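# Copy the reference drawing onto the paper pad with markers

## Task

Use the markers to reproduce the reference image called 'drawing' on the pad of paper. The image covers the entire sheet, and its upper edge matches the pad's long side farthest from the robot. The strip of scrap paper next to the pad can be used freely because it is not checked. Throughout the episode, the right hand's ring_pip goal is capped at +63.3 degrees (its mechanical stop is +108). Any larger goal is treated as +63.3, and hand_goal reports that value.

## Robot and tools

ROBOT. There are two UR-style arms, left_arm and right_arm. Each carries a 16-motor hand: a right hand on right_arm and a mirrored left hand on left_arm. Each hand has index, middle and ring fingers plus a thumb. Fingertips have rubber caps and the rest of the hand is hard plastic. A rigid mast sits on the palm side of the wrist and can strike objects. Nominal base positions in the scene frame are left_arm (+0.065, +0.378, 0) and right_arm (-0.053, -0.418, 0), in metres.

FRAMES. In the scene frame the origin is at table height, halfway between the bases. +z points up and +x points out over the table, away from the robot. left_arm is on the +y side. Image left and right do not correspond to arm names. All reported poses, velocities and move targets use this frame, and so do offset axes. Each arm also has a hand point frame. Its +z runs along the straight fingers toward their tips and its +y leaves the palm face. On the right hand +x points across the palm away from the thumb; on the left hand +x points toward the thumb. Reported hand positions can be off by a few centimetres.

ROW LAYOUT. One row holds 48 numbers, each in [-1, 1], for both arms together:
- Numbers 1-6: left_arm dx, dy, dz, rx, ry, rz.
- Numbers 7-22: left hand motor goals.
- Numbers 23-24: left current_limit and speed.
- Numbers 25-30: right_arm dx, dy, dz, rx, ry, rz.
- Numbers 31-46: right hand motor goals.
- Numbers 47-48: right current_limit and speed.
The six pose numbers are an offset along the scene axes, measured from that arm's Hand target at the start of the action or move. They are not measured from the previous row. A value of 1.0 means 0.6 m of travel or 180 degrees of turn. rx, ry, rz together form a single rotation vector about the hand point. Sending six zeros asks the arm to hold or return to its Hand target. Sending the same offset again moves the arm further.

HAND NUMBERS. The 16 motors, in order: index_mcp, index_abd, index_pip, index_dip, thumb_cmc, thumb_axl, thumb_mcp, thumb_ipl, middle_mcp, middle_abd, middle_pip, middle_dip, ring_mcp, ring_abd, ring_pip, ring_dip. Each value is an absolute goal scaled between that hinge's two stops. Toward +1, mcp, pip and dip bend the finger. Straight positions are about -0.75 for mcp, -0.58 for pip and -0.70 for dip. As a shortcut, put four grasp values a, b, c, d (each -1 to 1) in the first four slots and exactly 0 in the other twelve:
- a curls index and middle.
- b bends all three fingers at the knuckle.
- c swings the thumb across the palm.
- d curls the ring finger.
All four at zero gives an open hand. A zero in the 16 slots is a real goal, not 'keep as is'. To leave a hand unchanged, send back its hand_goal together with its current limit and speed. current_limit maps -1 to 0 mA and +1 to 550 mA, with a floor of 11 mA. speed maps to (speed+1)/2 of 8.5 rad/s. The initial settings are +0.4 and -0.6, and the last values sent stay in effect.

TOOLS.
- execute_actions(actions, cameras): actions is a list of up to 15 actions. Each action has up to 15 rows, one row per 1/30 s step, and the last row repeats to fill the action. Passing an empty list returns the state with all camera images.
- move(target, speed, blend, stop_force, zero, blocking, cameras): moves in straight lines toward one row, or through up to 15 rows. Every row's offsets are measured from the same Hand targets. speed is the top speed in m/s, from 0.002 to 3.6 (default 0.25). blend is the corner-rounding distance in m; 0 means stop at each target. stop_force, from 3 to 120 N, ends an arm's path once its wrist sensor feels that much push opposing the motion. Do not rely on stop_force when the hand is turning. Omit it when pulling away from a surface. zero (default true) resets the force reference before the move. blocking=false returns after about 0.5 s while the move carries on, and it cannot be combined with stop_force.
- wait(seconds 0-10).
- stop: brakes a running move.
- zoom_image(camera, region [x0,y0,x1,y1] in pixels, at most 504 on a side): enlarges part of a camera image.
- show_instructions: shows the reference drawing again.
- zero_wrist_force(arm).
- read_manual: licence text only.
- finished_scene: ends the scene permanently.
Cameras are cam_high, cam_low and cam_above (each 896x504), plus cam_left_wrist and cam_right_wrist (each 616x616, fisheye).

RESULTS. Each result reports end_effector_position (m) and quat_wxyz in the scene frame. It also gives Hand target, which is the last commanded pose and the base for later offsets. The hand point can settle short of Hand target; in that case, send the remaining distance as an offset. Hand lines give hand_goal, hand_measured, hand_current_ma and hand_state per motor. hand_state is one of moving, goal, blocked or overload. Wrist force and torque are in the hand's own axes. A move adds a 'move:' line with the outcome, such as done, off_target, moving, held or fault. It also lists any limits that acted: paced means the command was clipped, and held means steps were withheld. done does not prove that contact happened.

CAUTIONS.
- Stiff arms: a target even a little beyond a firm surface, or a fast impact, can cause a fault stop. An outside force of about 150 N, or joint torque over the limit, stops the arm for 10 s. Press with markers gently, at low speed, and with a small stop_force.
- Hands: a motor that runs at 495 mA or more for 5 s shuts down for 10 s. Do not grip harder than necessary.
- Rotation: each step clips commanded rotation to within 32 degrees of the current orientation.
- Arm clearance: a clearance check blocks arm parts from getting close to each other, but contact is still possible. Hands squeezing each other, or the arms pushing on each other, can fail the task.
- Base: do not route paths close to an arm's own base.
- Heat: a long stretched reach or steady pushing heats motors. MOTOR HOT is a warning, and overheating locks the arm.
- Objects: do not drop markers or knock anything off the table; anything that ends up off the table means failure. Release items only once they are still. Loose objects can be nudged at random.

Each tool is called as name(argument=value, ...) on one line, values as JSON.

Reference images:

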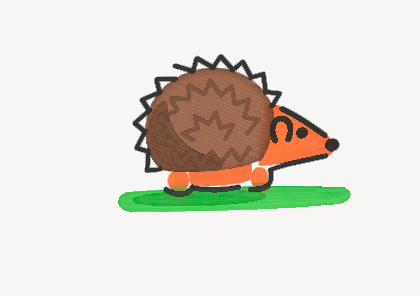

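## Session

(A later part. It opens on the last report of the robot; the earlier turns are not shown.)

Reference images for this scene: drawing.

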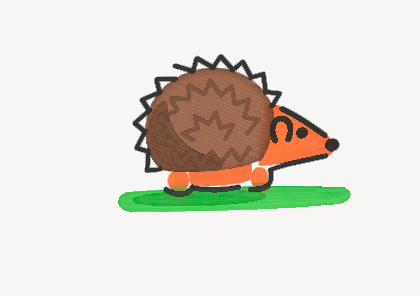

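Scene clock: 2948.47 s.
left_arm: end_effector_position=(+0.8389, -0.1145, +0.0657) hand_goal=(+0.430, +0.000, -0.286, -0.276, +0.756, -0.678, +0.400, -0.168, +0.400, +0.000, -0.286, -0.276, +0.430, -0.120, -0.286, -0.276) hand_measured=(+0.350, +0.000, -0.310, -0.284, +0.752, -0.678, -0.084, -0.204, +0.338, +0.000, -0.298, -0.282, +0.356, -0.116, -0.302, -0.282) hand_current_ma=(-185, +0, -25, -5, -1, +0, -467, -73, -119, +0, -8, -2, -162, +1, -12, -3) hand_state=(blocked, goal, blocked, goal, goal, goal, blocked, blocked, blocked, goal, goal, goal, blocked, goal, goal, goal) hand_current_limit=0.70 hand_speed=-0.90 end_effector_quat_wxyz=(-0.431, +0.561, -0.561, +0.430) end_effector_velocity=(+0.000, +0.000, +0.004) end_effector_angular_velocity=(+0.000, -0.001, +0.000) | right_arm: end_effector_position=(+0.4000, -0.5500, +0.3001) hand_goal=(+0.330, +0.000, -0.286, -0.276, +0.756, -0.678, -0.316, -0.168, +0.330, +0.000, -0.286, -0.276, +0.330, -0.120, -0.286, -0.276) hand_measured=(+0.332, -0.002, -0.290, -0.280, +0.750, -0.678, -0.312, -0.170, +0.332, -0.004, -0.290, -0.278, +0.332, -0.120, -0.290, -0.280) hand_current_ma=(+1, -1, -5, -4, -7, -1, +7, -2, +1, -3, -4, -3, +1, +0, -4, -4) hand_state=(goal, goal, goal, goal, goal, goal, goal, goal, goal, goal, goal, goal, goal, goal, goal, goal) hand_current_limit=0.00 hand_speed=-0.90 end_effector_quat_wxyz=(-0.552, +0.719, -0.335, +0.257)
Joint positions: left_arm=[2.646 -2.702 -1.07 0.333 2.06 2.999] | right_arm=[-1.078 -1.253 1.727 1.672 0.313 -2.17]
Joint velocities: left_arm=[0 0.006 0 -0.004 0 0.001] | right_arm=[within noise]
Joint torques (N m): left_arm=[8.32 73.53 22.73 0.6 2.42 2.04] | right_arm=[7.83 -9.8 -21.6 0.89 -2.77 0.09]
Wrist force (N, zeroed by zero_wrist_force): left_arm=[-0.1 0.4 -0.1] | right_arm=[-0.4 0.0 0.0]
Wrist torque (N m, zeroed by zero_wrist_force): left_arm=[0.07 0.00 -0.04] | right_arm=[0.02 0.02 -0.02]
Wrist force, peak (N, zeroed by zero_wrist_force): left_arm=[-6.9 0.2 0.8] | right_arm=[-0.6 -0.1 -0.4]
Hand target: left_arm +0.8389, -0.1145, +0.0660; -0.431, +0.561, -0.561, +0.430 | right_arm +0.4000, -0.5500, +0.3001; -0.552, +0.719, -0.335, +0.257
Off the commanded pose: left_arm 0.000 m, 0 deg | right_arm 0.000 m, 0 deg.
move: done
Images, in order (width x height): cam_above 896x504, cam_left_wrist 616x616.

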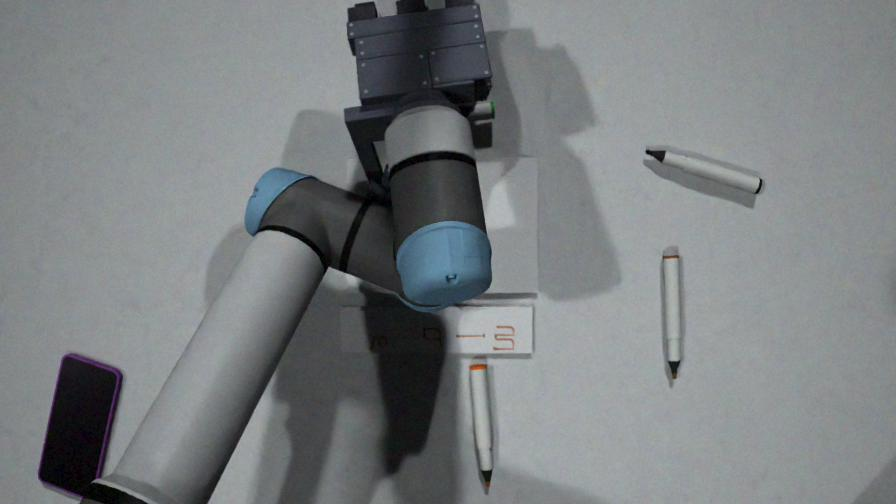

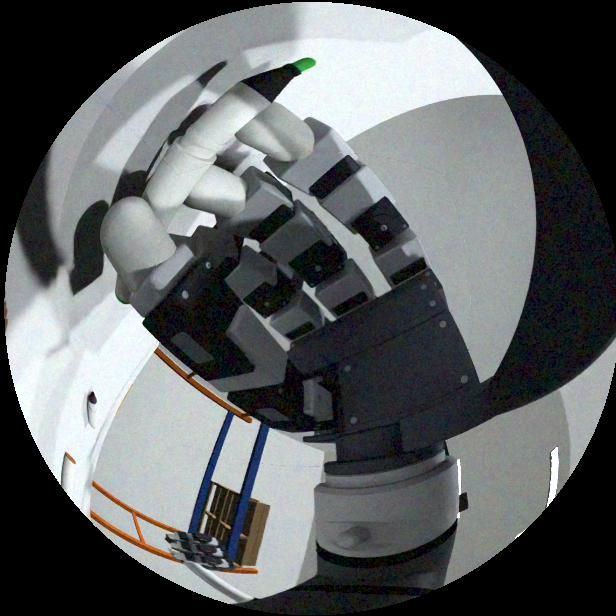

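zero_wrist_force(arm="left_arm")

move(target=[0,0,-0.035,0,0,0,0.43,0,-0.285,-0.275,0.757,-0.677,0.4,-0.168,0.40,0,-0.285,-0.275,0.43,-0.12,-0.285,-0.275,0.7,-0.9,0,0,0,0,0,0,0.33,0,-0.285,-0.275,0.757,-0.677,-0.315,-0.168,0.33,0,-0.285,-0.275,0.33,-0.12,-0.285,-0.275,0,-0.9], speed=0.008, stop_force=3)

move(target=[0,0,0,0,0,0,0.43,0,-0.285,-0.275,0.757,-0.677,-0.315,-0.168,0.40,0,-0.285,-0.275,0.43,-0.12,-0.285,-0.275,0,-0.9,0,0,0,0,0,0,0.33,0,-0.285,-0.275,0.757,-0.677,-0.315,-0.168,0.33,0,-0.285,-0.275,0.33,-0.12,-0.285,-0.275,0,-0.9])

move(target=[0,0,0,0,0,0,0.33,0,-0.285,-0.275,0.757,-0.677,-0.315,-0.168,0.33,0,-0.285,-0.275,0.33,-0.12,-0.285,-0.275,0,-0.9,0,0,0,0,0,0,0.33,0,-0.285,-0.275,0.757,-0.677,-0.315,-0.168,0.33,0,-0.285,-0.275,0.33,-0.12,-0.285,-0.275,0,-0.9])

move(target=[0,0,0.1,0,0,0,0.33,0,-0.285,-0.275,0.757,-0.677,-0.315,-0.168,0.33,0,-0.285,-0.275,0.33,-0.12,-0.285,-0.275,0,-0.9,0,0,0,0,0,0,0.33,0,-0.285,-0.275,0.757,-0.677,-0.315,-0.168,0.33,0,-0.285,-0.275,0.33,-0.12,-0.285,-0.275,0,-0.9], speed=0.04, cameras=["cam_left_wrist","cam_above"])

Wrist force sensor zeroed.

Scene clock: 2957.77 s.
left_arm: end_effector_position=(+0.8389, -0.1145, +0.0532) hand_goal=(+0.430, +0.000, -0.286, -0.276, +0.756, -0.678, +0.400, -0.168, +0.400, +0.000, -0.286, -0.276, +0.430, -0.120, -0.286, -0.276) hand_measured=(+0.354, +0.000, -0.310, -0.278, +0.754, -0.678, -0.084, -0.204, +0.340, +0.000, -0.298, -0.282, +0.356, -0.116, -0.306, -0.286) hand_current_ma=(-168, +0, -25, -1, +0, +0, -467, -77, -116, +0, -9, -3, -162, +1, -18, -7) hand_state=(blocked, goal, blocked, goal, goal, goal, blocked, blocked, blocked, goal, goal, goal, blocked, goal, blocked, goal) hand_current_limit=0.70 hand_speed=-0.90 end_effector_quat_wxyz=(-0.431, +0.561, -0.561, +0.430) | right_arm: end_effector_position=(+0.4000, -0.5500, +0.3001) hand_goal=(+0.330, +0.000, -0.286, -0.276, +0.756, -0.678, -0.316, -0.168, +0.330, +0.000, -0.286, -0.276, +0.330, -0.120, -0.286, -0.276) hand_measured=(+0.332, -0.002, -0.290, -0.280, +0.750, -0.678, -0.312, -0.170, +0.332, -0.004, -0.290, -0.278, +0.332, -0.120, -0.290, -0.280) hand_current_ma=(+1, -1, -5, -4, -7, -1, +7, -2, +1, -3, -4, -3, +1, +0, -4, -4) hand_state=(goal, goal, goal, goal, goal, goal, goal, goal, goal, goal, goal, goal, goal, goal, goal, goal) hand_current_limit=0.00 hand_speed=-0.90 end_effector_quat_wxyz=(-0.552, +0.719, -0.335, +0.257)
Joint positions: left_arm=[2.646 -2.722 -1.065 0.348 2.06 2.999] | right_arm=[-1.078 -1.253 1.727 1.672 0.313 -2.17]
Joint torques (N m): left_arm=[9.04 76.03 6.9 0.8 2.47 0.39] | right_arm=[8.71 -10.03 -21.5 0.94 -2.66 0]
Wrist force (N, zeroed by zero_wrist_force): left_arm=[-0.4 -0.7 -0.1] | right_arm=[-0.2 -0.1 -0.3]
Wrist torque (N m, zeroed by zero_wrist_force): left_arm=[-0.07 0.06 -0.05] | right_arm=[0.02 0.01 0.00]
Wrist force, peak (N, zeroed by zero_wrist_force): left_arm=[0.0 -4.9 -0.5] | right_arm=[-0.5 -0.4 -0.1]
Hand target: left_arm +0.8389, -0.1145, +0.0532; -0.431, +0.561, -0.561, +0.430 (not the last commanded pose) | right_arm +0.4000, -0.5500, +0.3001; -0.552, +0.719, -0.335, +0.257
Off the commanded pose: left_arm 0.008 m, 0 deg | right_arm 0.000 m, 0 deg.
move: contact (left_arm)

Scene clock: 2959.20 s.
left_arm: end_effector_position=(+0.8389, -0.1145, +0.0532) hand_goal=(+0.430, +0.000, -0.286, -0.276, +0.756, -0.678, -0.316, -0.168, +0.400, +0.000, -0.286, -0.276, +0.430, -0.120, -0.286, -0.276) hand_measured=(+0.424, +0.000, -0.292, -0.280, +0.752, -0.678, -0.312, -0.170, +0.394, +0.000, -0.290, -0.280, +0.424, -0.116, -0.290, -0.280) hand_current_ma=(-3, +0, -2, -1, -1, +0, +3, +0, -3, +0, -2, -1, -3, +1, -2, -1) hand_state=(goal, goal, goal, goal, goal, goal, goal, goal, goal, goal, goal, goal, goal, goal, goal, goal) hand_current_limit=0.00 hand_speed=-0.90 end_effector_quat_wxyz=(-0.431, +0.561, -0.561, +0.430) | right_arm: end_effector_position=(+0.4000, -0.5500, +0.3001) hand_goal=(+0.330, +0.000, -0.286, -0.276, +0.756, -0.678, -0.316, -0.168, +0.330, +0.000, -0.286, -0.276, +0.330, -0.120, -0.286, -0.276) hand_measured=(+0.332, -0.002, -0.290, -0.280, +0.750, -0.678, -0.312, -0.170, +0.332, -0.004, -0.290, -0.278, +0.332, -0.120, -0.290, -0.280) hand_current_ma=(+1, -1, -5, -4, -7, -1, +7, -2, +1, -3, -4, -3, +1, +0, -4, -4) hand_state=(goal, goal, goal, goal, goal, goal, goal, goal, goal, goal, goal, goal, goal, goal, goal, goal) hand_current_limit=0.00 hand_speed=-0.90 end_effector_quat_wxyz=(-0.552, +0.719, -0.335, +0.257)
Joint positions: left_arm=[2.646 -2.722 -1.065 0.348 2.06 2.999] | right_arm=[-1.078 -1.253 1.727 1.672 0.313 -2.17]
Joint torques (N m): left_arm=[9.81 75.96 8.24 2.46 2.28 0.37] | right_arm=[8.11 -9.78 -22.2 0.92 -2.61 0.06]
Wrist force (N, zeroed by zero_wrist_force): left_arm=[0.0 0.4 -0.2] | right_arm=[0.0 -0.1 0.0]
Wrist torque (N m, zeroed by zero_wrist_force): left_arm=[0.07 0.00 -0.01] | right_arm=[0.00 -0.02 0.00]
Wrist force, peak (N, zeroed by zero_wrist_force): left_arm=[-0.1 -1.1 -0.3] | right_arm=[-0.3 0.1 -0.4]
Hand target: left_arm +0.8389, -0.1145, +0.0532; -0.431, +0.561, -0.561, +0.430 | right_arm +0.4000, -0.5500, +0.3001; -0.552, +0.719, -0.335, +0.257
Off the commanded pose: left_arm 0.000 m, 0 deg | right_arm 0.000 m, 0 deg.
move: done

Scene clock: 2959.77 s.
left_arm: end_effector_position=(+0.8389, -0.1145, +0.0532) hand_goal=(+0.330, +0.000, -0.286, -0.276, +0.756, -0.678, -0.316, -0.168, +0.330, +0.000, -0.286, -0.276, +0.330, -0.120, -0.286, -0.276) hand_measured=(+0.332, +0.000, -0.290, -0.280, +0.752, -0.678, -0.312, -0.170, +0.332, +0.000, -0.290, -0.280, +0.332, -0.116, -0.290, -0.280) hand_current_ma=(+0, +0, -2, -1, -1, +0, +3, +0, +1, +0, -1, -1, +1, +1, -1, -1) hand_state=(goal, goal, goal, goal, goal, goal, goal, goal, goal, goal, goal, goal, goal, goal, goal, goal) hand_current_limit=0.00 hand_speed=-0.90 end_effector_quat_wxyz=(-0.431, +0.561, -0.561, +0.430) | right_arm: end_effector_position=(+0.4000, -0.5500, +0.3001) hand_goal=(+0.330, +0.000, -0.286, -0.276, +0.756, -0.678, -0.316, -0.168, +0.330, +0.000, -0.286, -0.276, +0.330, -0.120, -0.286, -0.276) hand_measured=(+0.332, -0.002, -0.290, -0.280, +0.750, -0.678, -0.312, -0.170, +0.332, -0.004, -0.290, -0.278, +0.332, -0.120, -0.290, -0.280) hand_current_ma=(+1, -1, -5, -4, -7, -1, +7, -2, +1, -3, -4, -3, +1, +0, -4, -4) hand_state=(goal, goal, goal, goal, goal, goal, goal, goal, goal, goal, goal, goal, goal, goal, goal, goal) hand_current_limit=0.00 hand_speed=-0.90 end_effector_quat_wxyz=(-0.552, +0.719, -0.335, +0.257)
Joint positions: left_arm=[2.646 -2.722 -1.065 0.348 2.06 2.999] | right_arm=[-1.078 -1.253 1.727 1.672 0.313 -2.17]
Joint torques (N m): left_arm=[9 75.87 9.77 2.99 2.48 0.46] | right_arm=[8.31 -10.38 -22.11 0.95 -2.59 0.01]
Wrist force (N, zeroed by zero_wrist_force): left_arm=[0.1 0.0 0.2] | right_arm=[-0.3 0.1 -0.2]
Wrist torque (N m, zeroed by zero_wrist_force): left_arm=[-0.02 0.01 0.00] | right_arm=[0.04 0.02 -0.01]
Wrist force, peak (N, zeroed by zero_wrist_force): left_arm=[0.0 0.3 0.2] | right_arm=[-0.4 -0.2 -0.3]
Hand target: left_arm +0.8389, -0.1145, +0.0532; -0.431, +0.561, -0.561, +0.430 | right_arm +0.4000, -0.5500, +0.3001; -0.552, +0.719, -0.335, +0.257
Off the commanded pose: left_arm 0.000 m, 0 deg | right_arm 0.000 m, 0 deg.
move: done

Scene clock: 2961.53 s.
left_arm: end_effector_position=(+0.8389, -0.1145, +0.1136) hand_goal=(+0.330, +0.000, -0.286, -0.276, +0.756, -0.678, -0.316, -0.168, +0.330, +0.000, -0.286, -0.276, +0.330, -0.120, -0.286, -0.276) hand_measured=(+0.332, +0.000, -0.290, -0.280, +0.752, -0.678, -0.312, -0.170, +0.332, +0.000, -0.290, -0.280, +0.332, -0.116, -0.290, -0.280) hand_current_ma=(+0, +0, -2, -1, -1, +0, +3, +0, +1, +0, -1, -1, +1, +1, -1, -1) hand_state=(goal, goal, goal, goal, goal, goal, goal, goal, goal, goal, goal, goal, goal, goal, goal, goal) hand_current_limit=0.00 hand_speed=-0.90 end_effector_quat_wxyz=(-0.431, +0.561, -0.561, +0.430) end_effector_velocity=(+0.000, +0.000, +0.002) end_effector_angular_velocity=(-0.003, -0.005, +0.000) | right_arm: end_effector_position=(+0.4000, -0.5500, +0.3001) hand_goal=(+0.330, +0.000, -0.286, -0.276, +0.756, -0.678, -0.316, -0.168, +0.330, +0.000, -0.286, -0.276, +0.330, -0.120, -0.286, -0.276) hand_measured=(+0.332, -0.002, -0.290, -0.280, +0.750, -0.678, -0.312, -0.170, +0.332, -0.004, -0.290, -0.278, +0.332, -0.120, -0.290, -0.280) hand_current_ma=(+1, -1, -5, -4, -7, -1, +7, -2, +1, -3, -4, -3, +1, +0, -4, -4) hand_state=(goal, goal, goal, goal, goal, goal, goal, goal, goal, goal, goal, goal, goal, goal, goal, goal) hand_current_limit=0.00 hand_speed=-0.90 end_effector_quat_wxyz=(-0.552, +0.719, -0.335, +0.257)
Joint positions: left_arm=[2.646 -2.63 -1.079 0.269 2.06 2.999] | right_arm=[-1.078 -1.253 1.727 1.672 0.313 -2.17]
Joint velocities: left_arm=[0 0.001 0 0.005 0 0] | right_arm=[within noise]
Joint torques (N m): left_arm=[7.35 35.41 8.91 4.1 2.66 1.93] | right_arm=[8.78 -9.69 -21.98 1.01 -2.64 0.16]
Wrist force (N, zeroed by zero_wrist_force): left_arm=[-0.1 0.0 -0.1] | right_arm=[-0.5 0.1 0.1]
Wrist torque (N m, zeroed by zero_wrist_force): left_arm=[0.01 0.00 -0.01] | right_arm=[0.03 0.04 -0.03]
Wrist force, peak (N, zeroed by zero_wrist_force): left_arm=[0.0 1.1 0.2] | right_arm=[-0.3 -0.2 -0.5]
Hand target: left_arm +0.8389, -0.1145, +0.1132; -0.431, +0.561, -0.561, +0.430 | right_arm +0.4000, -0.5500, +0.3001; -0.552, +0.719, -0.335, +0.257
Off the commanded pose: left_arm 0.000 m, 0 deg | right_arm 0.000 m, 0 deg.
move: done
Images, in order (width x height): cam_above 896x504, cam_left_wrist 616x616.

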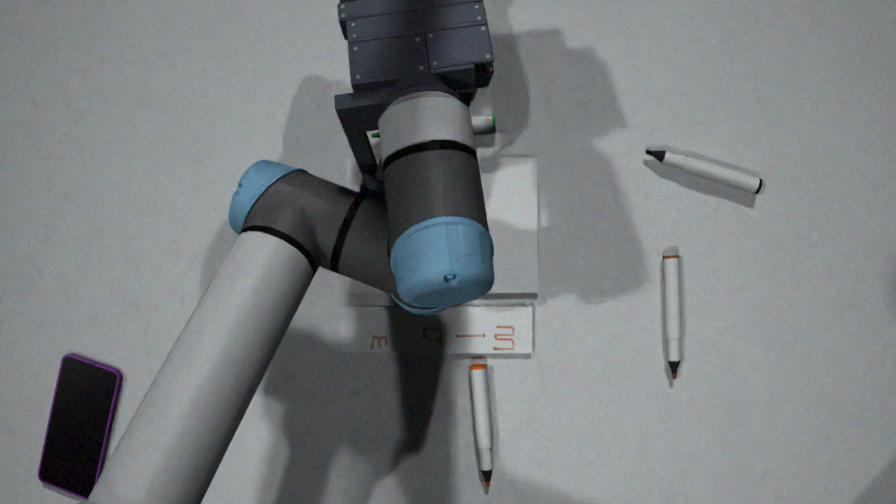

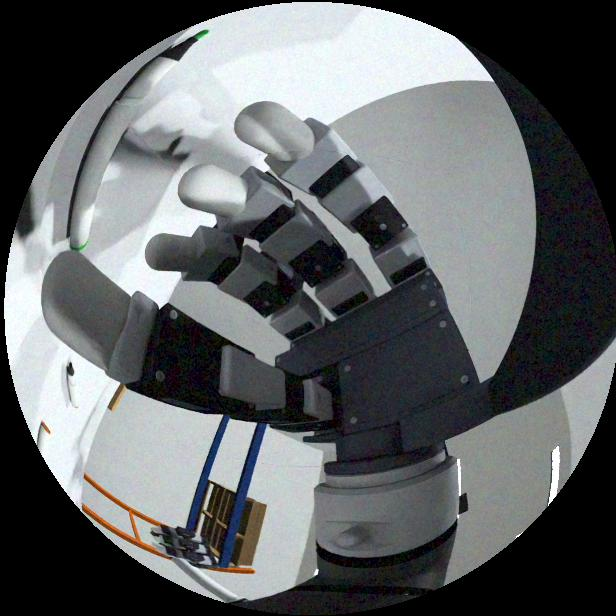

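move(target=[[0,0,0.2,0,0,0,0.33,0,-0.285,-0.275,0.757,-0.677,-0.315,-0.168,0.33,0,-0.285,-0.275,0.33,-0.12,-0.285,-0.275,0,-0.9,0,0,0,0,0,0,0.33,0,-0.285,-0.275,0.757,-0.677,-0.315,-0.168,0.33,0,-0.285,-0.275,0.33,-0.12,-0.285,-0.275,0,-0.9],[-0.3,0.7,0.32,0,0,-0.03,0.33,0,-0.285,-0.275,0.757,-0.677,-0.315,-0.168,0.33,0,-0.285,-0.275,0.33,-0.12,-0.285,-0.275,0,-0.9,0,0,0,0,0,0,0.33,0,-0.285,-0.275,0.757,-0.677,-0.315,-0.168,0.33,0,-0.285,-0.275,0.33,-0.12,-0.285,-0.275,0,-0.9]], speed=0.2, blend=[0.05,0])

move(target=[-0.1815,0.4908,0.0746,0,0,-0.0256,0.33,0,-0.285,-0.275,0.757,-0.677,-0.315,-0.168,0.33,0,-0.285,-0.275,0.33,-0.12,-0.285,-0.275,0,-0.9,0,0,0,0,0,0,0.33,0,-0.285,-0.275,0.757,-0.677,-0.315,-0.168,0.33,0,-0.285,-0.275,0.33,-0.12,-0.285,-0.275,0,-0.9], speed=0.2, cameras=["cam_above"])

zoom_image(camera="cam_above", region=[340, 90, 700, 500])

Scene clock: 2979.70 s.
left_arm: end_effector_position=(+0.6589, +0.3055, +0.3052) hand_goal=(+0.330, +0.000, -0.286, -0.276, +0.756, -0.678, -0.316, -0.168, +0.330, +0.000, -0.286, -0.276, +0.330, -0.120, -0.286, -0.276) hand_measured=(+0.332, +0.000, -0.290, -0.280, +0.754, -0.678, -0.312, -0.170, +0.332, +0.000, -0.290, -0.280, +0.332, -0.116, -0.290, -0.280) hand_current_ma=(+0, +0, -2, -1, -1, +0, +2, +0, +0, +0, -1, -1, +0, +1, -1, -1) hand_state=(goal, goal, goal, goal, goal, goal, goal, goal, goal, goal, goal, goal, goal, goal, goal, goal) hand_current_limit=0.00 hand_speed=-0.90 end_effector_quat_wxyz=(-0.410, +0.534, -0.587, +0.450) | right_arm: end_effector_position=(+0.4000, -0.5500, +0.3001) hand_goal=(+0.330, +0.000, -0.286, -0.276, +0.756, -0.678, -0.316, -0.168, +0.330, +0.000, -0.286, -0.276, +0.330, -0.120, -0.286, -0.276) hand_measured=(+0.332, -0.002, -0.290, -0.280, +0.750, -0.678, -0.312, -0.170, +0.332, -0.004, -0.290, -0.278, +0.332, -0.120, -0.290, -0.280) hand_current_ma=(+1, -1, -5, -4, -7, -1, +7, -2, +1, -3, -4, -3, +1, +0, -4, -4) hand_state=(goal, goal, goal, goal, goal, goal, goal, goal, goal, goal, goal, goal, goal, goal, goal, goal) hand_current_limit=0.00 hand_speed=-0.90 end_effector_quat_wxyz=(-0.552, +0.719, -0.335, +0.257)
Joint positions: left_arm=[3.412 -1.652 -2.132 0.364 1.231 3.238] | right_arm=[-1.078 -1.253 1.727 1.672 0.313 -2.17]
Joint torques (N m): left_arm=[7.05 14.79 33.93 4.26 -0.32 -1.47] | right_arm=[8.35 -10.16 -22.1 1.05 -2.48 -0.2]
Wrist force (N, zeroed by zero_wrist_force): left_arm=[0.0 -0.1 0.4] | right_arm=[-0.2 0.2 -0.2]
Wrist torque (N m, zeroed by zero_wrist_force): left_arm=[-0.05 0.01 -0.16] | right_arm=[0.05 0.00 0.01]
Wrist force, peak (N, zeroed by zero_wrist_force): left_arm=[0.0 3.6 0.8] | right_arm=[-0.5 -0.2 -0.3]
Hand target: left_arm +0.6589, +0.3055, +0.3052; +0.410, -0.534, +0.587, -0.450 | right_arm +0.4000, -0.5500, +0.3001; -0.552, +0.719, -0.335, +0.257
Off the commanded pose: left_arm 0.000 m, 0 deg | right_arm 0.000 m, 0 deg.
move: done

Scene clock: 2981.80 s.
left_arm: end_effector_position=(+0.5501, +0.6000, +0.3501) hand_goal=(+0.330, +0.000, -0.286, -0.276, +0.756, -0.678, -0.316, -0.168, +0.330, +0.000, -0.286, -0.276, +0.330, -0.120, -0.286, -0.276) hand_measured=(+0.330, -0.002, -0.290, -0.280, +0.754, -0.678, -0.312, -0.170, +0.332, +0.000, -0.290, -0.280, +0.330, -0.118, -0.290, -0.280) hand_current_ma=(+0, +0, -1, -1, -1, +0, +2, +0, +0, +0, -1, -1, +0, +0, -1, -1) hand_state=(goal, goal, goal, goal, goal, goal, goal, goal, goal, goal, goal, goal, goal, goal, goal, goal) hand_current_limit=0.00 hand_speed=-0.90 end_effector_quat_wxyz=(+0.392, -0.510, +0.608, -0.466) | right_arm: end_effector_position=(+0.4000, -0.5500, +0.3001) hand_goal=(+0.330, +0.000, -0.286, -0.276, +0.756, -0.678, -0.316, -0.168, +0.330, +0.000, -0.286, -0.276, +0.330, -0.120, -0.286, -0.276) hand_measured=(+0.332, -0.002, -0.290, -0.280, +0.750, -0.678, -0.312, -0.170, +0.332, -0.004, -0.290, -0.278, +0.332, -0.120, -0.290, -0.280) hand_current_ma=(+1, -1, -5, -4, -7, -1, +7, -2, +1, -3, -4, -3, +1, +0, -4, -4) hand_state=(goal, goal, goal, goal, goal, goal, goal, goal, goal, goal, goal, goal, goal, goal, goal, goal) hand_current_limit=0.00 hand_speed=-0.90 end_effector_quat_wxyz=(-0.552, +0.719, -0.335, +0.257)
Joint positions: left_arm=[4.248 -1.476 -2.108 -0.292 0.397 3.837] | right_arm=[-1.078 -1.253 1.727 1.672 0.313 -2.17]
Joint torques (N m): left_arm=[5.49 19.05 8.92 1.95 -0.64 0.19] | right_arm=[7.53 -9.62 -22.42 1.03 -2.57 -0.07]
Wrist force (N, zeroed by zero_wrist_force): left_arm=[0.0 -0.1 0.2] | right_arm=[-0.2 -0.1 -0.2]
Wrist torque (N m, zeroed by zero_wrist_force): left_arm=[-0.04 0.03 -0.18] | right_arm=[0.01 0.00 0.00]
Wrist force, peak (N, zeroed by zero_wrist_force): left_arm=[5.2 -1.8 0.7] | right_arm=[-0.7 0.2 -0.2]
Hand target: left_arm +0.5500, +0.6000, +0.3500; +0.392, -0.510, +0.608, -0.466 | right_arm +0.4000, -0.5500, +0.3001; -0.552, +0.719, -0.335, +0.257
Off the commanded pose: left_arm 0.000 m, 0 deg | right_arm 0.000 m, 0 deg.
move: done
Images, in order (width x height): cam_above 896x504.

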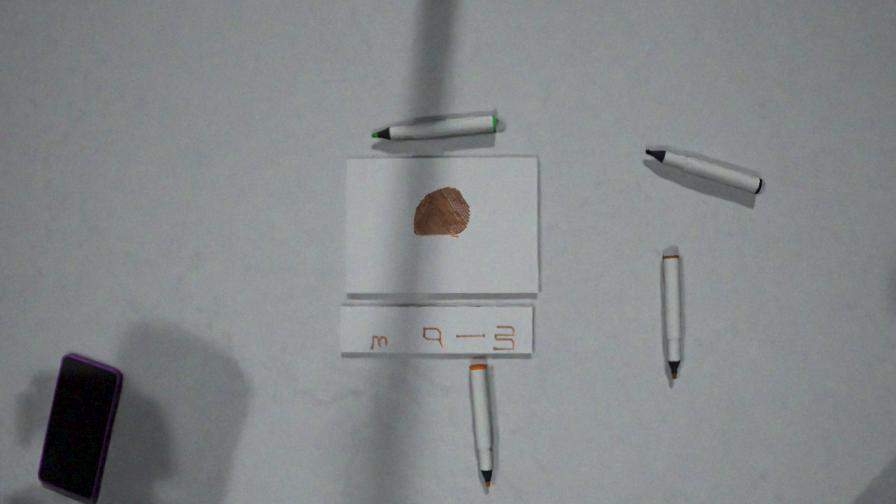

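Scaled by 1.229.

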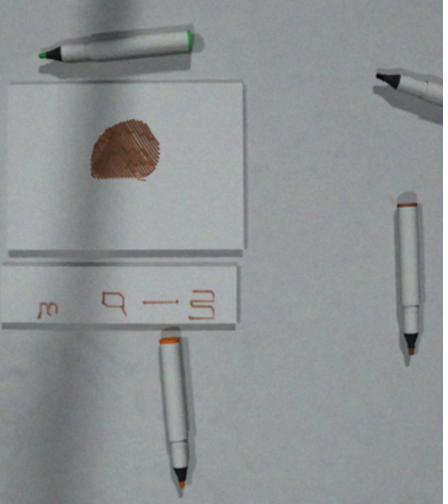

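move(target=[0,0,0,0,0,0,0.33,0,-0.285,-0.275,0.757,-0.677,-0.315,-0.168,0.33,0,-0.285,-0.275,0.33,-0.12,-0.285,-0.275,0,-0.9,0.0355,0.8553,-0.3,0,0,0.2528,0.33,0,-0.285,-0.275,0.757,-0.677,-0.315,-0.168,0.33,0,-0.285,-0.275,0.33,-0.12,-0.285,-0.275,0,-0.9], speed=0.2, cameras=["cam_above","cam_right_wrist"])

zoom_image(camera="cam_above", region=[440, 340, 720, 504])

Scene clock: 3004.37 s.
left_arm: end_effector_position=(+0.5500, +0.6000, +0.3500) hand_goal=(+0.330, +0.000, -0.286, -0.276, +0.756, -0.678, -0.316, -0.168, +0.330, +0.000, -0.286, -0.276, +0.330, -0.120, -0.286, -0.276) hand_measured=(+0.330, -0.002, -0.290, -0.280, +0.754, -0.678, -0.312, -0.170, +0.332, +0.000, -0.290, -0.280, +0.330, -0.118, -0.290, -0.280) hand_current_ma=(+0, +0, -1, -1, -1, +0, +2, +0, +0, +0, -1, -1, +0, +0, -1, -1) hand_state=(goal, goal, goal, goal, goal, goal, goal, goal, goal, goal, goal, goal, goal, goal, goal, goal) hand_current_limit=0.00 hand_speed=-0.90 end_effector_quat_wxyz=(+0.392, -0.510, +0.608, -0.466) | right_arm: end_effector_position=(+0.4214, -0.0368, +0.1200) hand_goal=(+0.330, +0.000, -0.286, -0.276, +0.756, -0.678, -0.316, -0.168, +0.330, +0.000, -0.286, -0.276, +0.330, -0.120, -0.286, -0.276) hand_measured=(+0.330, -0.002, -0.290, -0.280, +0.752, -0.678, -0.312, -0.170, +0.330, -0.002, -0.290, -0.278, +0.330, -0.120, -0.290, -0.280) hand_current_ma=(+0, -1, -4, -4, -4, -1, +5, -2, +0, -2, -3, -3, +0, +0, -3, -4) hand_state=(goal, goal, goal, goal, goal, goal, goal, goal, goal, goal, goal, goal, goal, goal, goal, goal) hand_current_limit=0.00 hand_speed=-0.90 end_effector_quat_wxyz=(-0.609, +0.793, -0.031, +0.024)
Joint positions: left_arm=[4.248 -1.476 -2.108 -0.292 0.397 3.838] | right_arm=[0.064 -0.968 1.494 0.47 0.312 -0.974]
Joint torques (N m): left_arm=[6.25 6.34 8.71 0.69 -3.68 2.18] | right_arm=[1.58 -59.52 -7.16 3.96 -3.25 -0.62]
Wrist force (N, zeroed by zero_wrist_force): left_arm=[-0.1 -0.2 0.2] | right_arm=[0.0 0.1 0.0]
Wrist torque (N m, zeroed by zero_wrist_force): left_arm=[-0.05 0.03 -0.18] | right_arm=[0.02 0.02 -0.14]
Wrist force, peak (N, zeroed by zero_wrist_force): left_arm=[-0.1 -0.1 0.5] | right_arm=[2.8 0.7 -5.0]
Hand target: left_arm +0.5500, +0.6000, +0.3500; +0.392, -0.510, +0.608, -0.466 | right_arm +0.4213, -0.0368, +0.1201; -0.609, +0.792, -0.031, +0.024
Off the commanded pose: left_arm 0.000 m, 0 deg | right_arm 0.000 m, 0 deg.
move: done
Images, in order (width x height): cam_above 896x504, cam_right_wrist 616x616.

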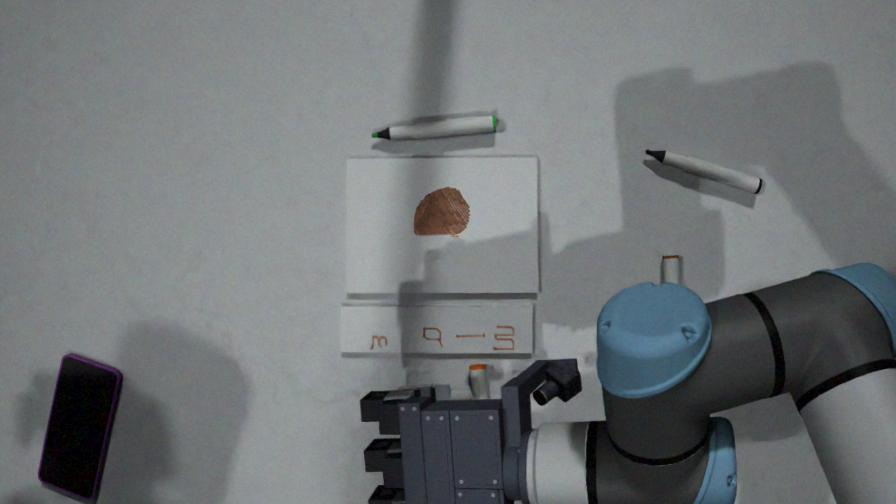

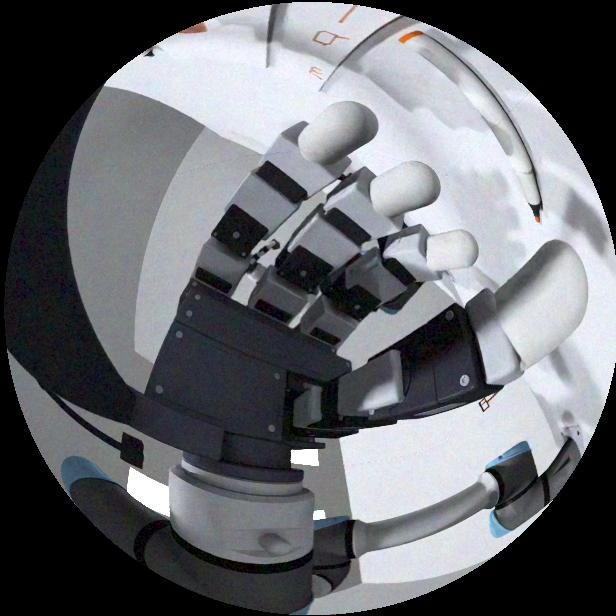

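Scaled by 1.800.

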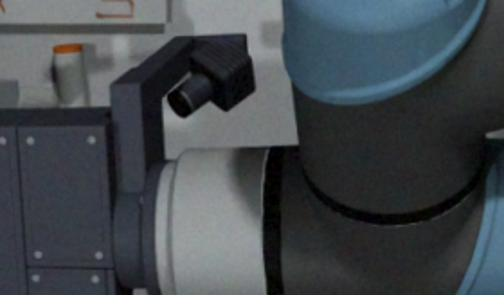

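zoom_image(camera="cam_above", region=[350, 350, 590, 504])

Scaled by 2.100.

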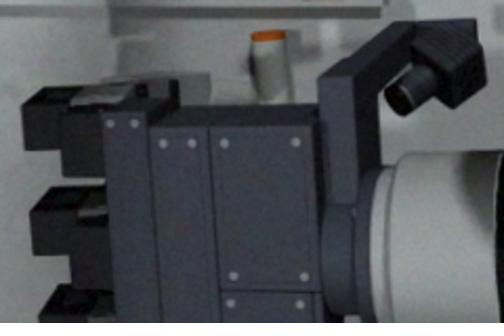

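move(target=[0,0,0,0,0,0,0.33,0,-0.285,-0.275,0.757,-0.677,-0.315,-0.168,0.33,0,-0.285,-0.275,0.33,-0.12,-0.285,-0.275,0,-0.9,0.006,0.013,-0.09,0,0,0.0056,0.33,0,-0.285,-0.275,0.757,-0.677,-0.315,-0.168,0.33,0,-0.285,-0.275,0.33,-0.12,-0.285,-0.275,0,-0.9], speed=0.06, cameras=["cam_above","cam_right_wrist"])

zoom_image(camera="cam_right_wrist", region=[276, 10, 596, 330])

zoom_image(camera="cam_above", region=[350, 350, 590, 504])

Scene clock: 3023.37 s.
left_arm: end_effector_position=(+0.5500, +0.6000, +0.3500) hand_goal=(+0.330, +0.000, -0.286, -0.276, +0.756, -0.678, -0.316, -0.168, +0.330, +0.000, -0.286, -0.276, +0.330, -0.120, -0.286, -0.276) hand_measured=(+0.330, -0.002, -0.290, -0.280, +0.754, -0.678, -0.312, -0.170, +0.332, +0.000, -0.290, -0.280, +0.330, -0.118, -0.290, -0.280) hand_current_ma=(+0, +0, -1, -1, -1, +0, +2, +0, +0, +0, -1, -1, +0, +0, -1, -1) hand_state=(goal, goal, goal, goal, goal, goal, goal, goal, goal, goal, goal, goal, goal, goal, goal, goal) hand_current_limit=0.00 hand_speed=-0.90 end_effector_quat_wxyz=(+0.392, -0.510, +0.608, -0.466) | right_arm: end_effector_position=(+0.4248, -0.0289, +0.0658) hand_goal=(+0.330, +0.000, -0.286, -0.276, +0.756, -0.678, -0.316, -0.168, +0.330, +0.000, -0.286, -0.276, +0.330, -0.120, -0.286, -0.276) hand_measured=(+0.330, -0.002, -0.290, -0.280, +0.752, -0.678, -0.312, -0.170, +0.330, -0.002, -0.290, -0.278, +0.330, -0.120, -0.290, -0.280) hand_current_ma=(+0, -1, -4, -4, -4, -1, +5, -2, +0, -2, -3, -3, +0, +0, -3, -4) hand_state=(goal, goal, goal, goal, goal, goal, goal, goal, goal, goal, goal, goal, goal, goal, goal, goal) hand_current_limit=0.00 hand_speed=-0.90 end_effector_quat_wxyz=(-0.609, +0.793, -0.024, +0.018) end_effector_velocity=(+0.000, +0.000, +0.003) end_effector_angular_velocity=(+0.001, +0.001, +0.000)
Joint positions: left_arm=[4.248 -1.476 -2.108 -0.292 0.397 3.838] | right_arm=[0.078 -0.877 1.499 0.383 0.311 -0.983]
Joint velocities: left_arm=[within noise] | right_arm=[0 -0.005 -0.001 0.006 -0.001 0.001]
Joint torques (N m): left_arm=[5.24 6.98 8.69 0.61 -3.57 2.26] | right_arm=[2.77 -62.66 -29 3.81 -3.04 1.55]
Wrist force (N, zeroed by zero_wrist_force): left_arm=[-0.1 -0.1 0.1] | right_arm=[-0.2 0.2 -0.4]
Wrist torque (N m, zeroed by zero_wrist_force): left_arm=[-0.03 0.03 -0.19] | right_arm=[0.07 0.05 -0.09]
Wrist force, peak (N, zeroed by zero_wrist_force): left_arm=[0.1 -0.4 0.3] | right_arm=[-0.1 -2.0 -0.5]
Hand target: left_arm +0.5500, +0.6000, +0.3500; +0.392, -0.510, +0.608, -0.466 | right_arm +0.4249, -0.0290, +0.0661; -0.609, +0.793, -0.024, +0.019
Off the commanded pose: left_arm 0.000 m, 0 deg | right_arm 0.000 m, 0 deg.
move: done
Images, in order (width x height): cam_above 896x504, cam_right_wrist 616x616.

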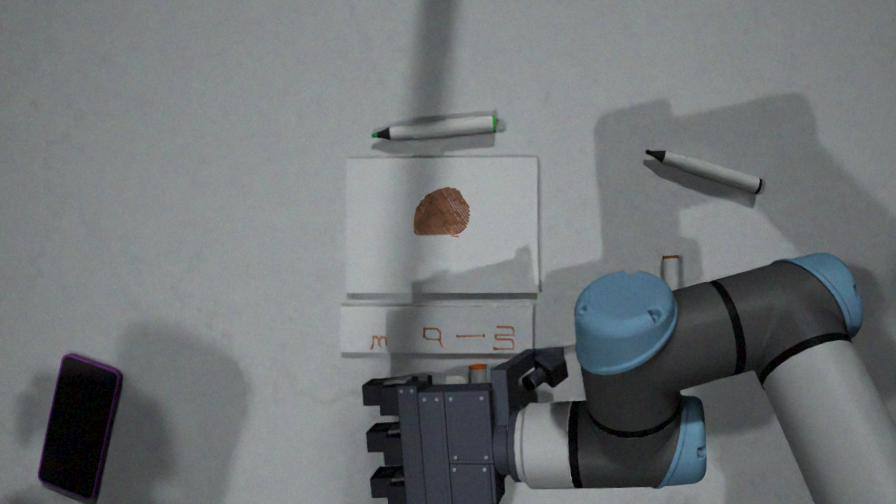

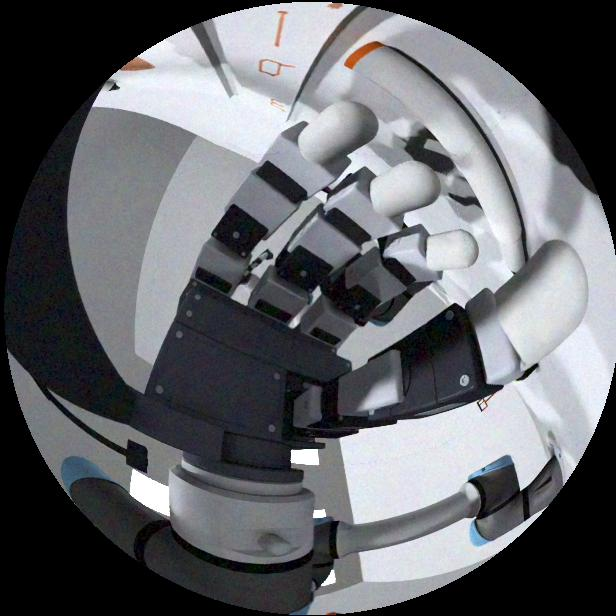

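Scaled by 1.575 from the camera's 616x616 image, which has a finer 880x880 frame.

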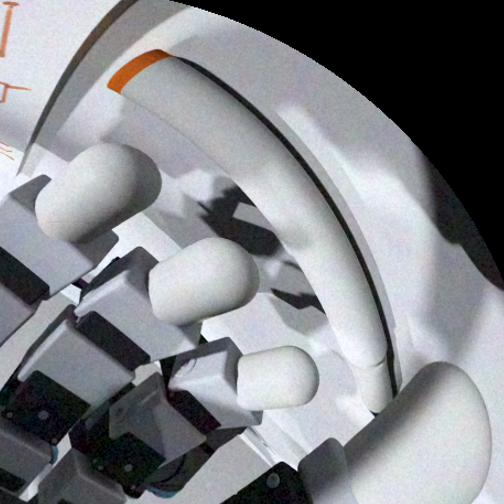

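Scaled by 2.100.

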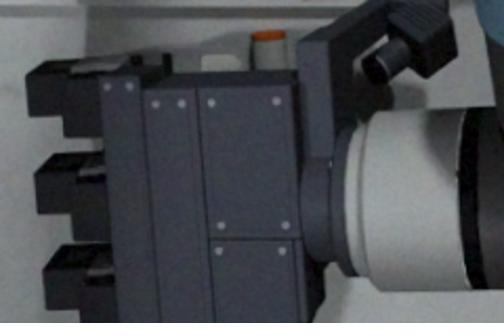

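zero_wrist_force(arm="right_arm")

move(target=[0,0,0,0,0,0,0.33,0,-0.285,-0.275,0.757,-0.677,-0.315,-0.168,0.33,0,-0.285,-0.275,0.33,-0.12,-0.285,-0.275,0,-0.9,0,0,-0.04,0,0,0,0.33,0,-0.285,-0.275,0.757,-0.677,-0.315,-0.168,0.33,0,-0.285,-0.275,0.33,-0.12,-0.285,-0.275,0,-0.9], speed=0.008, stop_force=3, cameras=["cam_right_wrist"])

zoom_image(camera="cam_right_wrist", region=[276, 10, 596, 330])

Wrist force sensor zeroed.

Scene clock: 3039.93 s.
left_arm: end_effector_position=(+0.5500, +0.6000, +0.3500) hand_goal=(+0.330, +0.000, -0.286, -0.276, +0.756, -0.678, -0.316, -0.168, +0.330, +0.000, -0.286, -0.276, +0.330, -0.120, -0.286, -0.276) hand_measured=(+0.330, -0.002, -0.290, -0.280, +0.754, -0.678, -0.312, -0.170, +0.332, +0.000, -0.290, -0.280, +0.330, -0.118, -0.290, -0.280) hand_current_ma=(+0, +0, -1, -1, -1, +0, +2, +0, +0, +0, -1, -1, +0, +0, -1, -1) hand_state=(goal, goal, goal, goal, goal, goal, goal, goal, goal, goal, goal, goal, goal, goal, goal, goal) hand_current_limit=0.00 hand_speed=-0.90 end_effector_quat_wxyz=(+0.392, -0.510, +0.608, -0.466) | right_arm: end_effector_position=(+0.4249, -0.0290, +0.0468) hand_goal=(+0.330, +0.000, -0.286, -0.276, +0.756, -0.678, -0.316, -0.168, +0.330, +0.000, -0.286, -0.276, +0.330, -0.120, -0.286, -0.276) hand_measured=(+0.330, -0.002, -0.290, -0.278, +0.752, -0.678, -0.312, -0.170, +0.328, -0.002, -0.284, -0.272, +0.328, -0.120, -0.286, -0.274) hand_current_ma=(+0, -1, -4, -3, -4, -1, +5, -2, -3, -2, +1, +4, -2, +0, +0, +2) hand_state=(goal, goal, goal, goal, goal, goal, goal, goal, goal, goal, goal, goal, goal, goal, goal, goal) hand_current_limit=0.00 hand_speed=-0.90 end_effector_quat_wxyz=(-0.609, +0.793, -0.024, +0.019)
Joint positions: left_arm=[4.248 -1.476 -2.108 -0.292 0.397 3.838] | right_arm=[0.078 -0.85 1.509 0.346 0.311 -0.983]
Joint torques (N m): left_arm=[5.41 7.35 8.46 0.61 -3.83 2.19] | right_arm=[-10.03 -61.82 -19.91 3.9 0.15 -0.89]
Wrist force (N, zeroed by zero_wrist_force): left_arm=[-0.1 -0.1 0.2] | right_arm=[-0.2 -3.0 1.0]
Wrist torque (N m, zeroed by zero_wrist_force): left_arm=[-0.05 0.04 -0.19] | right_arm=[-0.14 -0.04 -0.10]
Wrist force, peak (N, zeroed by zero_wrist_force): left_arm=[0.3 -0.1 0.5] | right_arm=[-0.3 -6.9 1.6]
Hand target: left_arm +0.5500, +0.6000, +0.3500; +0.392, -0.510, +0.608, -0.466 | right_arm +0.4249, -0.0290, +0.0468; -0.609, +0.793, -0.024, +0.019 (not the last commanded pose)
Off the commanded pose: left_arm 0.000 m, 0 deg | right_arm 0.005 m, 0 deg.
move: contact (right_arm)
Images, in order (width x height): cam_right_wrist 616x616.

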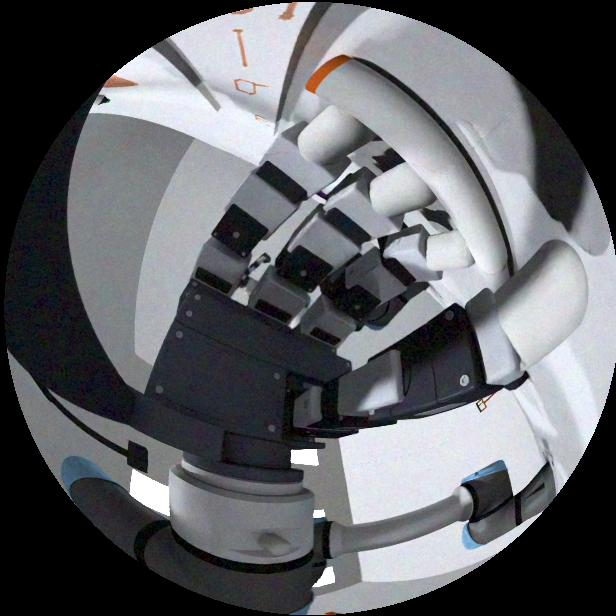

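Scaled by 1.575 from the camera's 616x616 image, which has a finer 880x880 frame.

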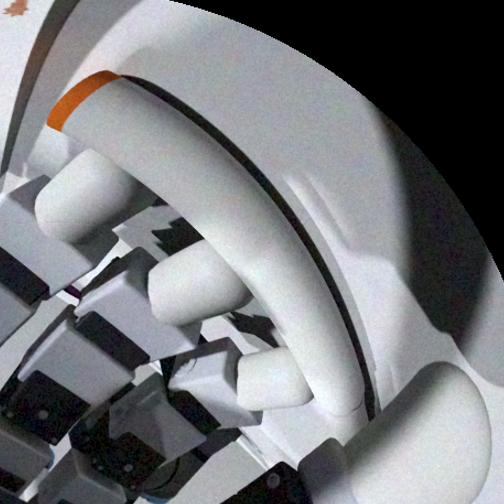

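move(target=[0,0,0,0,0,0,0.33,0,-0.285,-0.275,0.757,-0.677,-0.315,-0.168,0.33,0,-0.285,-0.275,0.33,-0.12,-0.285,-0.275,0,-0.9,0,0,0.0025,0,0,0,0.33,0,-0.285,-0.275,0.757,-0.677,-0.315,-0.168,0.33,0,-0.285,-0.275,0.33,-0.12,-0.285,-0.275,0,-0.9], speed=0.01)

move(target=[0,0,0,0,0,0,0.33,0,-0.285,-0.275,0.757,-0.677,-0.315,-0.168,0.33,0,-0.285,-0.275,0.33,-0.12,-0.285,-0.275,0,-0.9,0,0,0,0,0,0,0.33,0,-0.285,-0.275,0.757,-0.677,0.1,-0.168,0.33,0,-0.285,-0.275,0.33,-0.12,-0.285,-0.275,0,-0.9])

move(target=[0,0,0,0,0,0,0.33,0,-0.285,-0.275,0.757,-0.677,-0.315,-0.168,0.33,0,-0.285,-0.275,0.33,-0.12,-0.285,-0.275,0,-0.9,0,0,0,0,0,0,0.40,0,-0.285,-0.275,0.757,-0.677,0.2,-0.168,0.37,0,-0.285,-0.275,0.40,-0.12,-0.285,-0.275,0.3,-0.9])

move(target=[0,0,0,0,0,0,0.33,0,-0.285,-0.275,0.757,-0.677,-0.315,-0.168,0.33,0,-0.285,-0.275,0.33,-0.12,-0.285,-0.275,0,-0.9,0,0,0,0,0,0,0.43,0,-0.285,-0.275,0.757,-0.677,0.4,-0.168,0.40,0,-0.285,-0.275,0.43,-0.12,-0.285,-0.275,0.7,-0.9], cameras=["cam_right_wrist","cam_above"])

zoom_image(camera="cam_right_wrist", region=[276, 10, 596, 330])

Scene clock: 3047.97 s.
left_arm: end_effector_position=(+0.5500, +0.6000, +0.3500) hand_goal=(+0.330, +0.000, -0.286, -0.276, +0.756, -0.678, -0.316, -0.168, +0.330, +0.000, -0.286, -0.276, +0.330, -0.120, -0.286, -0.276) hand_measured=(+0.330, -0.002, -0.290, -0.280, +0.754, -0.678, -0.312, -0.170, +0.332, +0.000, -0.290, -0.280, +0.330, -0.118, -0.290, -0.280) hand_current_ma=(+0, +0, -1, -1, -1, +0, +2, +0, +0, +0, -1, -1, +0, +0, -1, -1) hand_state=(goal, goal, goal, goal, goal, goal, goal, goal, goal, goal, goal, goal, goal, goal, goal, goal) hand_current_limit=0.00 hand_speed=-0.90 end_effector_quat_wxyz=(+0.392, -0.510, +0.608, -0.466) | right_arm: end_effector_position=(+0.4249, -0.0290, +0.0483) hand_goal=(+0.330, +0.000, -0.286, -0.276, +0.756, -0.678, -0.316, -0.168, +0.330, +0.000, -0.286, -0.276, +0.330, -0.120, -0.286, -0.276) hand_measured=(+0.330, -0.002, -0.290, -0.278, +0.752, -0.678, -0.312, -0.170, +0.328, -0.002, -0.284, -0.274, +0.328, -0.120, -0.286, -0.274) hand_current_ma=(+0, -1, -4, -3, -4, -1, +5, -2, -3, -2, +1, +2, -2, +0, +0, +2) hand_state=(goal, goal, goal, goal, goal, goal, goal, goal, goal, goal, goal, goal, goal, goal, goal, goal) hand_current_limit=0.00 hand_speed=-0.90 end_effector_quat_wxyz=(-0.609, +0.793, -0.024, +0.019)
Joint positions: left_arm=[4.248 -1.476 -2.108 -0.292 0.397 3.838] | right_arm=[0.078 -0.852 1.509 0.349 0.311 -0.983]
Joint torques (N m): left_arm=[5.9 6.42 8.59 0.78 -3.65 1.96] | right_arm=[-10.16 -61.06 -27.74 3.63 0.25 -0.34]
Wrist force (N, zeroed by zero_wrist_force): left_arm=[0.0 0.0 0.3] | right_arm=[-0.2 -0.2 0.2]
Wrist torque (N m, zeroed by zero_wrist_force): left_arm=[-0.05 0.03 -0.18] | right_arm=[-0.05 0.00 -0.01]
Wrist force, peak (N, zeroed by zero_wrist_force): left_arm=[0.1 -0.3 0.3] | right_arm=[-0.4 -3.3 1.0]
Hand target: left_arm +0.5500, +0.6000, +0.3500; +0.392, -0.510, +0.608, -0.466 | right_arm +0.4249, -0.0290, +0.0483; -0.609, +0.793, -0.024, +0.019
Off the commanded pose: left_arm 0.000 m, 0 deg | right_arm 0.000 m, 0 deg.
move: done

Scene clock: 3049.20 s.
left_arm: end_effector_position=(+0.5500, +0.6000, +0.3500) hand_goal=(+0.330, +0.000, -0.286, -0.276, +0.756, -0.678, -0.316, -0.168, +0.330, +0.000, -0.286, -0.276, +0.330, -0.120, -0.286, -0.276) hand_measured=(+0.330, -0.002, -0.290, -0.280, +0.754, -0.678, -0.312, -0.170, +0.332, +0.000, -0.290, -0.280, +0.330, -0.118, -0.290, -0.280) hand_current_ma=(+0, +0, -1, -1, -1, +0, +2, +0, +0, +0, -1, -1, +0, +0, -1, -1) hand_state=(goal, goal, goal, goal, goal, goal, goal, goal, goal, goal, goal, goal, goal, goal, goal, goal) hand_current_limit=0.00 hand_speed=-0.90 end_effector_quat_wxyz=(+0.392, -0.510, +0.608, -0.466) | right_arm: end_effector_position=(+0.4249, -0.0290, +0.0483) hand_goal=(+0.330, +0.000, -0.286, -0.276, +0.756, -0.678, +0.100, -0.168, +0.330, +0.000, -0.286, -0.276, +0.330, -0.120, -0.286, -0.276) hand_measured=(+0.326, -0.002, -0.290, -0.278, +0.752, -0.678, -0.092, -0.182, +0.320, +0.000, -0.288, -0.274, +0.326, -0.120, -0.286, -0.274) hand_current_ma=(-4, -1, -4, -3, -4, -1, -275, -38, -16, +0, -1, +2, -4, +0, +0, +2) hand_state=(goal, goal, goal, goal, goal, goal, blocked, goal, goal, goal, goal, goal, goal, goal, goal, goal) hand_current_limit=0.00 hand_speed=-0.90 end_effector_quat_wxyz=(-0.609, +0.793, -0.024, +0.019)
Joint positions: left_arm=[4.248 -1.476 -2.108 -0.292 0.397 3.838] | right_arm=[0.078 -0.852 1.509 0.349 0.311 -0.983]
Joint torques (N m): left_arm=[5.71 5.69 9.63 0.71 -3.59 2.13] | right_arm=[-9.92 -45.23 -26.76 -0.5 0.24 -0.49]
Wrist force (N, zeroed by zero_wrist_force): left_arm=[-0.1 0.0 0.3] | right_arm=[-0.1 -3.9 -1.4]
Wrist torque (N m, zeroed by zero_wrist_force): left_arm=[-0.04 0.03 -0.18] | right_arm=[-0.38 0.00 -0.04]
Wrist force, peak (N, zeroed by zero_wrist_force): left_arm=[-0.1 0.1 0.3] | right_arm=[-0.1 -3.9 -1.4]
Hand target: left_arm +0.5500, +0.6000, +0.3500; +0.392, -0.510, +0.608, -0.466 | right_arm +0.4249, -0.0290, +0.0483; -0.609, +0.793, -0.024, +0.019
Off the commanded pose: left_arm 0.000 m, 0 deg | right_arm 0.000 m, 0 deg.
move: done

Scene clock: 3049.70 s.
left_arm: end_effector_position=(+0.5500, +0.6000, +0.3500) hand_goal=(+0.330, +0.000, -0.286, -0.276, +0.756, -0.678, -0.316, -0.168, +0.330, +0.000, -0.286, -0.276, +0.330, -0.120, -0.286, -0.276) hand_measured=(+0.330, -0.002, -0.290, -0.280, +0.754, -0.678, -0.312, -0.170, +0.332, +0.000, -0.290, -0.280, +0.330, -0.118, -0.290, -0.280) hand_current_ma=(+0, +0, -1, -1, -1, +0, +2, +0, +0, +0, -1, -1, +0, +0, -1, -1) hand_state=(goal, goal, goal, goal, goal, goal, goal, goal, goal, goal, goal, goal, goal, goal, goal, goal) hand_current_limit=0.00 hand_speed=-0.90 end_effector_quat_wxyz=(+0.392, -0.510, +0.608, -0.466) | right_arm: end_effector_position=(+0.4249, -0.0290, +0.0483) hand_goal=(+0.400, +0.000, -0.286, -0.276, +0.756, -0.678, +0.200, -0.168, +0.370, +0.000, -0.286, -0.276, +0.400, -0.120, -0.286, -0.276) hand_measured=(+0.342, -0.002, -0.300, -0.280, +0.752, -0.678, -0.090, -0.194, +0.332, +0.000, -0.292, -0.276, +0.344, -0.120, -0.296, -0.278) hand_current_ma=(-177, -1, -23, -3, -6, -1, -357, -81, -100, +0, -7, +0, -163, +0, -16, -3) hand_state=(blocked, goal, goal, goal, goal, goal, blocked, blocked, blocked, goal, goal, goal, blocked, goal, goal, goal) hand_current_limit=0.30 hand_speed=-0.90 end_effector_quat_wxyz=(-0.609, +0.793, -0.024, +0.019)
Joint positions: left_arm=[4.248 -1.476 -2.108 -0.292 0.397 3.838] | right_arm=[0.078 -0.852 1.509 0.349 0.311 -0.983]
Joint torques (N m): left_arm=[5.95 5.82 9.54 0.73 -3.76 1.99] | right_arm=[-9.89 -39.73 -26.36 -0.48 0.26 -0.57]
Wrist force (N, zeroed by zero_wrist_force): left_arm=[0.2 0.0 0.2] | right_arm=[-0.1 -1.9 0.2]
Wrist torque (N m, zeroed by zero_wrist_force): left_arm=[-0.04 0.01 -0.17] | right_arm=[-0.16 -0.01 -0.02]
Wrist force, peak (N, zeroed by zero_wrist_force): left_arm=[0.1 -0.2 0.4] | right_arm=[-0.1 -3.9 -1.5]
Hand target: left_arm +0.5500, +0.6000, +0.3500; +0.392, -0.510, +0.608, -0.466 | right_arm +0.4249, -0.0290, +0.0483; -0.609, +0.793, -0.024, +0.019
Off the commanded pose: left_arm 0.000 m, 0 deg | right_arm 0.000 m, 0 deg.
move: done

Scene clock: 3050.20 s.
left_arm: end_effector_position=(+0.5500, +0.6000, +0.3500) hand_goal=(+0.330, +0.000, -0.286, -0.276, +0.756, -0.678, -0.316, -0.168, +0.330, +0.000, -0.286, -0.276, +0.330, -0.120, -0.286, -0.276) hand_measured=(+0.330, -0.002, -0.290, -0.280, +0.754, -0.678, -0.312, -0.170, +0.332, +0.000, -0.290, -0.280, +0.330, -0.118, -0.290, -0.280) hand_current_ma=(+0, +0, -1, -1, -1, +0, +2, +0, +0, +0, -1, -1, +0, +0, -1, -1) hand_state=(goal, goal, goal, goal, goal, goal, goal, goal, goal, goal, goal, goal, goal, goal, goal, goal) hand_current_limit=0.00 hand_speed=-0.90 end_effector_quat_wxyz=(+0.392, -0.510, +0.608, -0.466) | right_arm: end_effector_position=(+0.4249, -0.0290, +0.0483) hand_goal=(+0.430, +0.000, -0.286, -0.276, +0.756, -0.678, +0.400, -0.168, +0.400, +0.000, -0.286, -0.276, +0.430, -0.120, -0.286, -0.276) hand_measured=(+0.352, -0.002, -0.306, -0.282, +0.750, -0.678, -0.090, -0.202, +0.344, +0.000, -0.296, -0.278, +0.360, -0.118, -0.302, -0.282) hand_current_ma=(-259, -1, -39, -7, -9, -1, -468, -118, -164, +0, -17, -3, -222, +1, -28, -8) hand_state=(blocked, goal, goal, goal, goal, goal, blocked, blocked, blocked, goal, goal, goal, blocked, goal, goal, goal) hand_current_limit=0.70 hand_speed=-0.90 end_effector_quat_wxyz=(-0.609, +0.793, -0.024, +0.019)
Joint positions: left_arm=[4.248 -1.476 -2.108 -0.292 0.397 3.838] | right_arm=[0.078 -0.852 1.509 0.349 0.311 -0.983]
Joint torques (N m): left_arm=[5.78 6.37 9.45 0.69 -3.6 2.09] | right_arm=[-9.78 -33.61 -25.72 -0.41 0.32 -0.42]
Wrist force (N, zeroed by zero_wrist_force): left_arm=[0.0 0.0 0.2] | right_arm=[0.1 -0.8 0.4]
Wrist torque (N m, zeroed by zero_wrist_force): left_arm=[-0.04 0.03 -0.18] | right_arm=[-0.09 -0.04 0.02]
Wrist force, peak (N, zeroed by zero_wrist_force): left_arm=[-0.1 -0.2 0.4] | right_arm=[-0.2 -1.8 0.2]
Hand target: left_arm +0.5500, +0.6000, +0.3500; +0.392, -0.510, +0.608, -0.466 | right_arm +0.4249, -0.0290, +0.0483; -0.609, +0.793, -0.024, +0.019
Off the commanded pose: left_arm 0.000 m, 0 deg | right_arm 0.000 m, 0 deg.
move: done
Images, in order (width x height): cam_above 896x504, cam_right_wrist 616x616.

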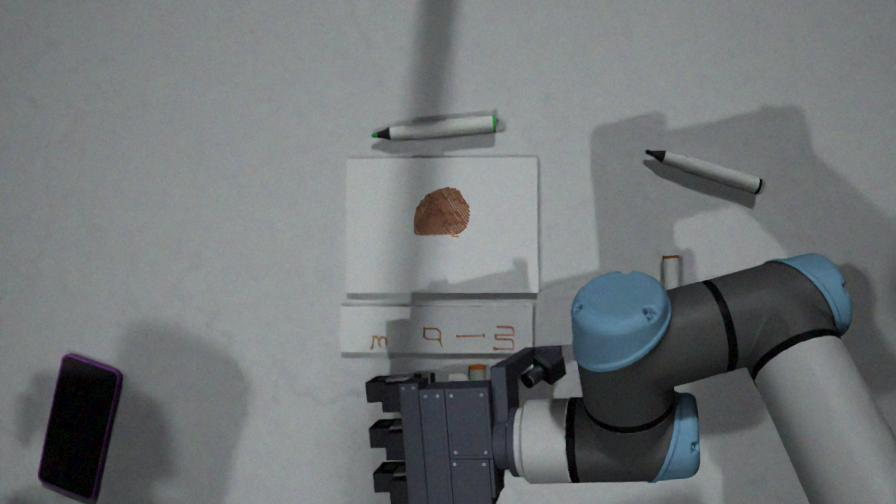

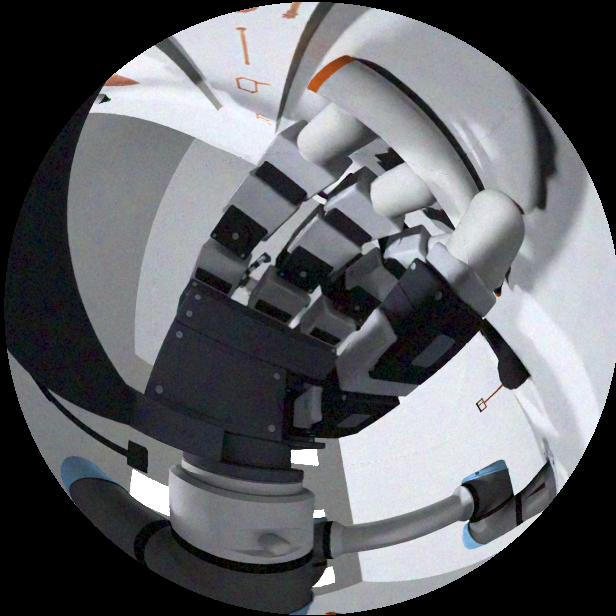

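Scaled by 1.575 from the camera's 616x616 image, which has a finer 880x880 frame.

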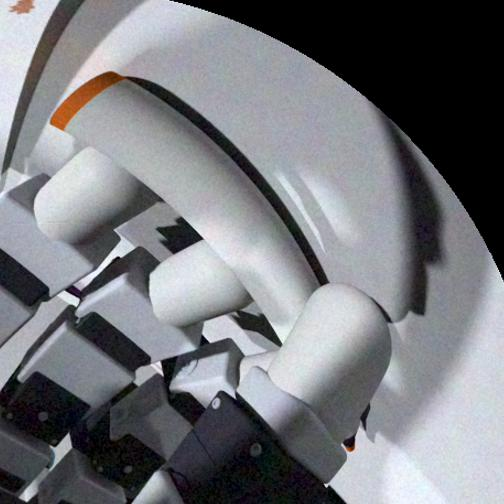

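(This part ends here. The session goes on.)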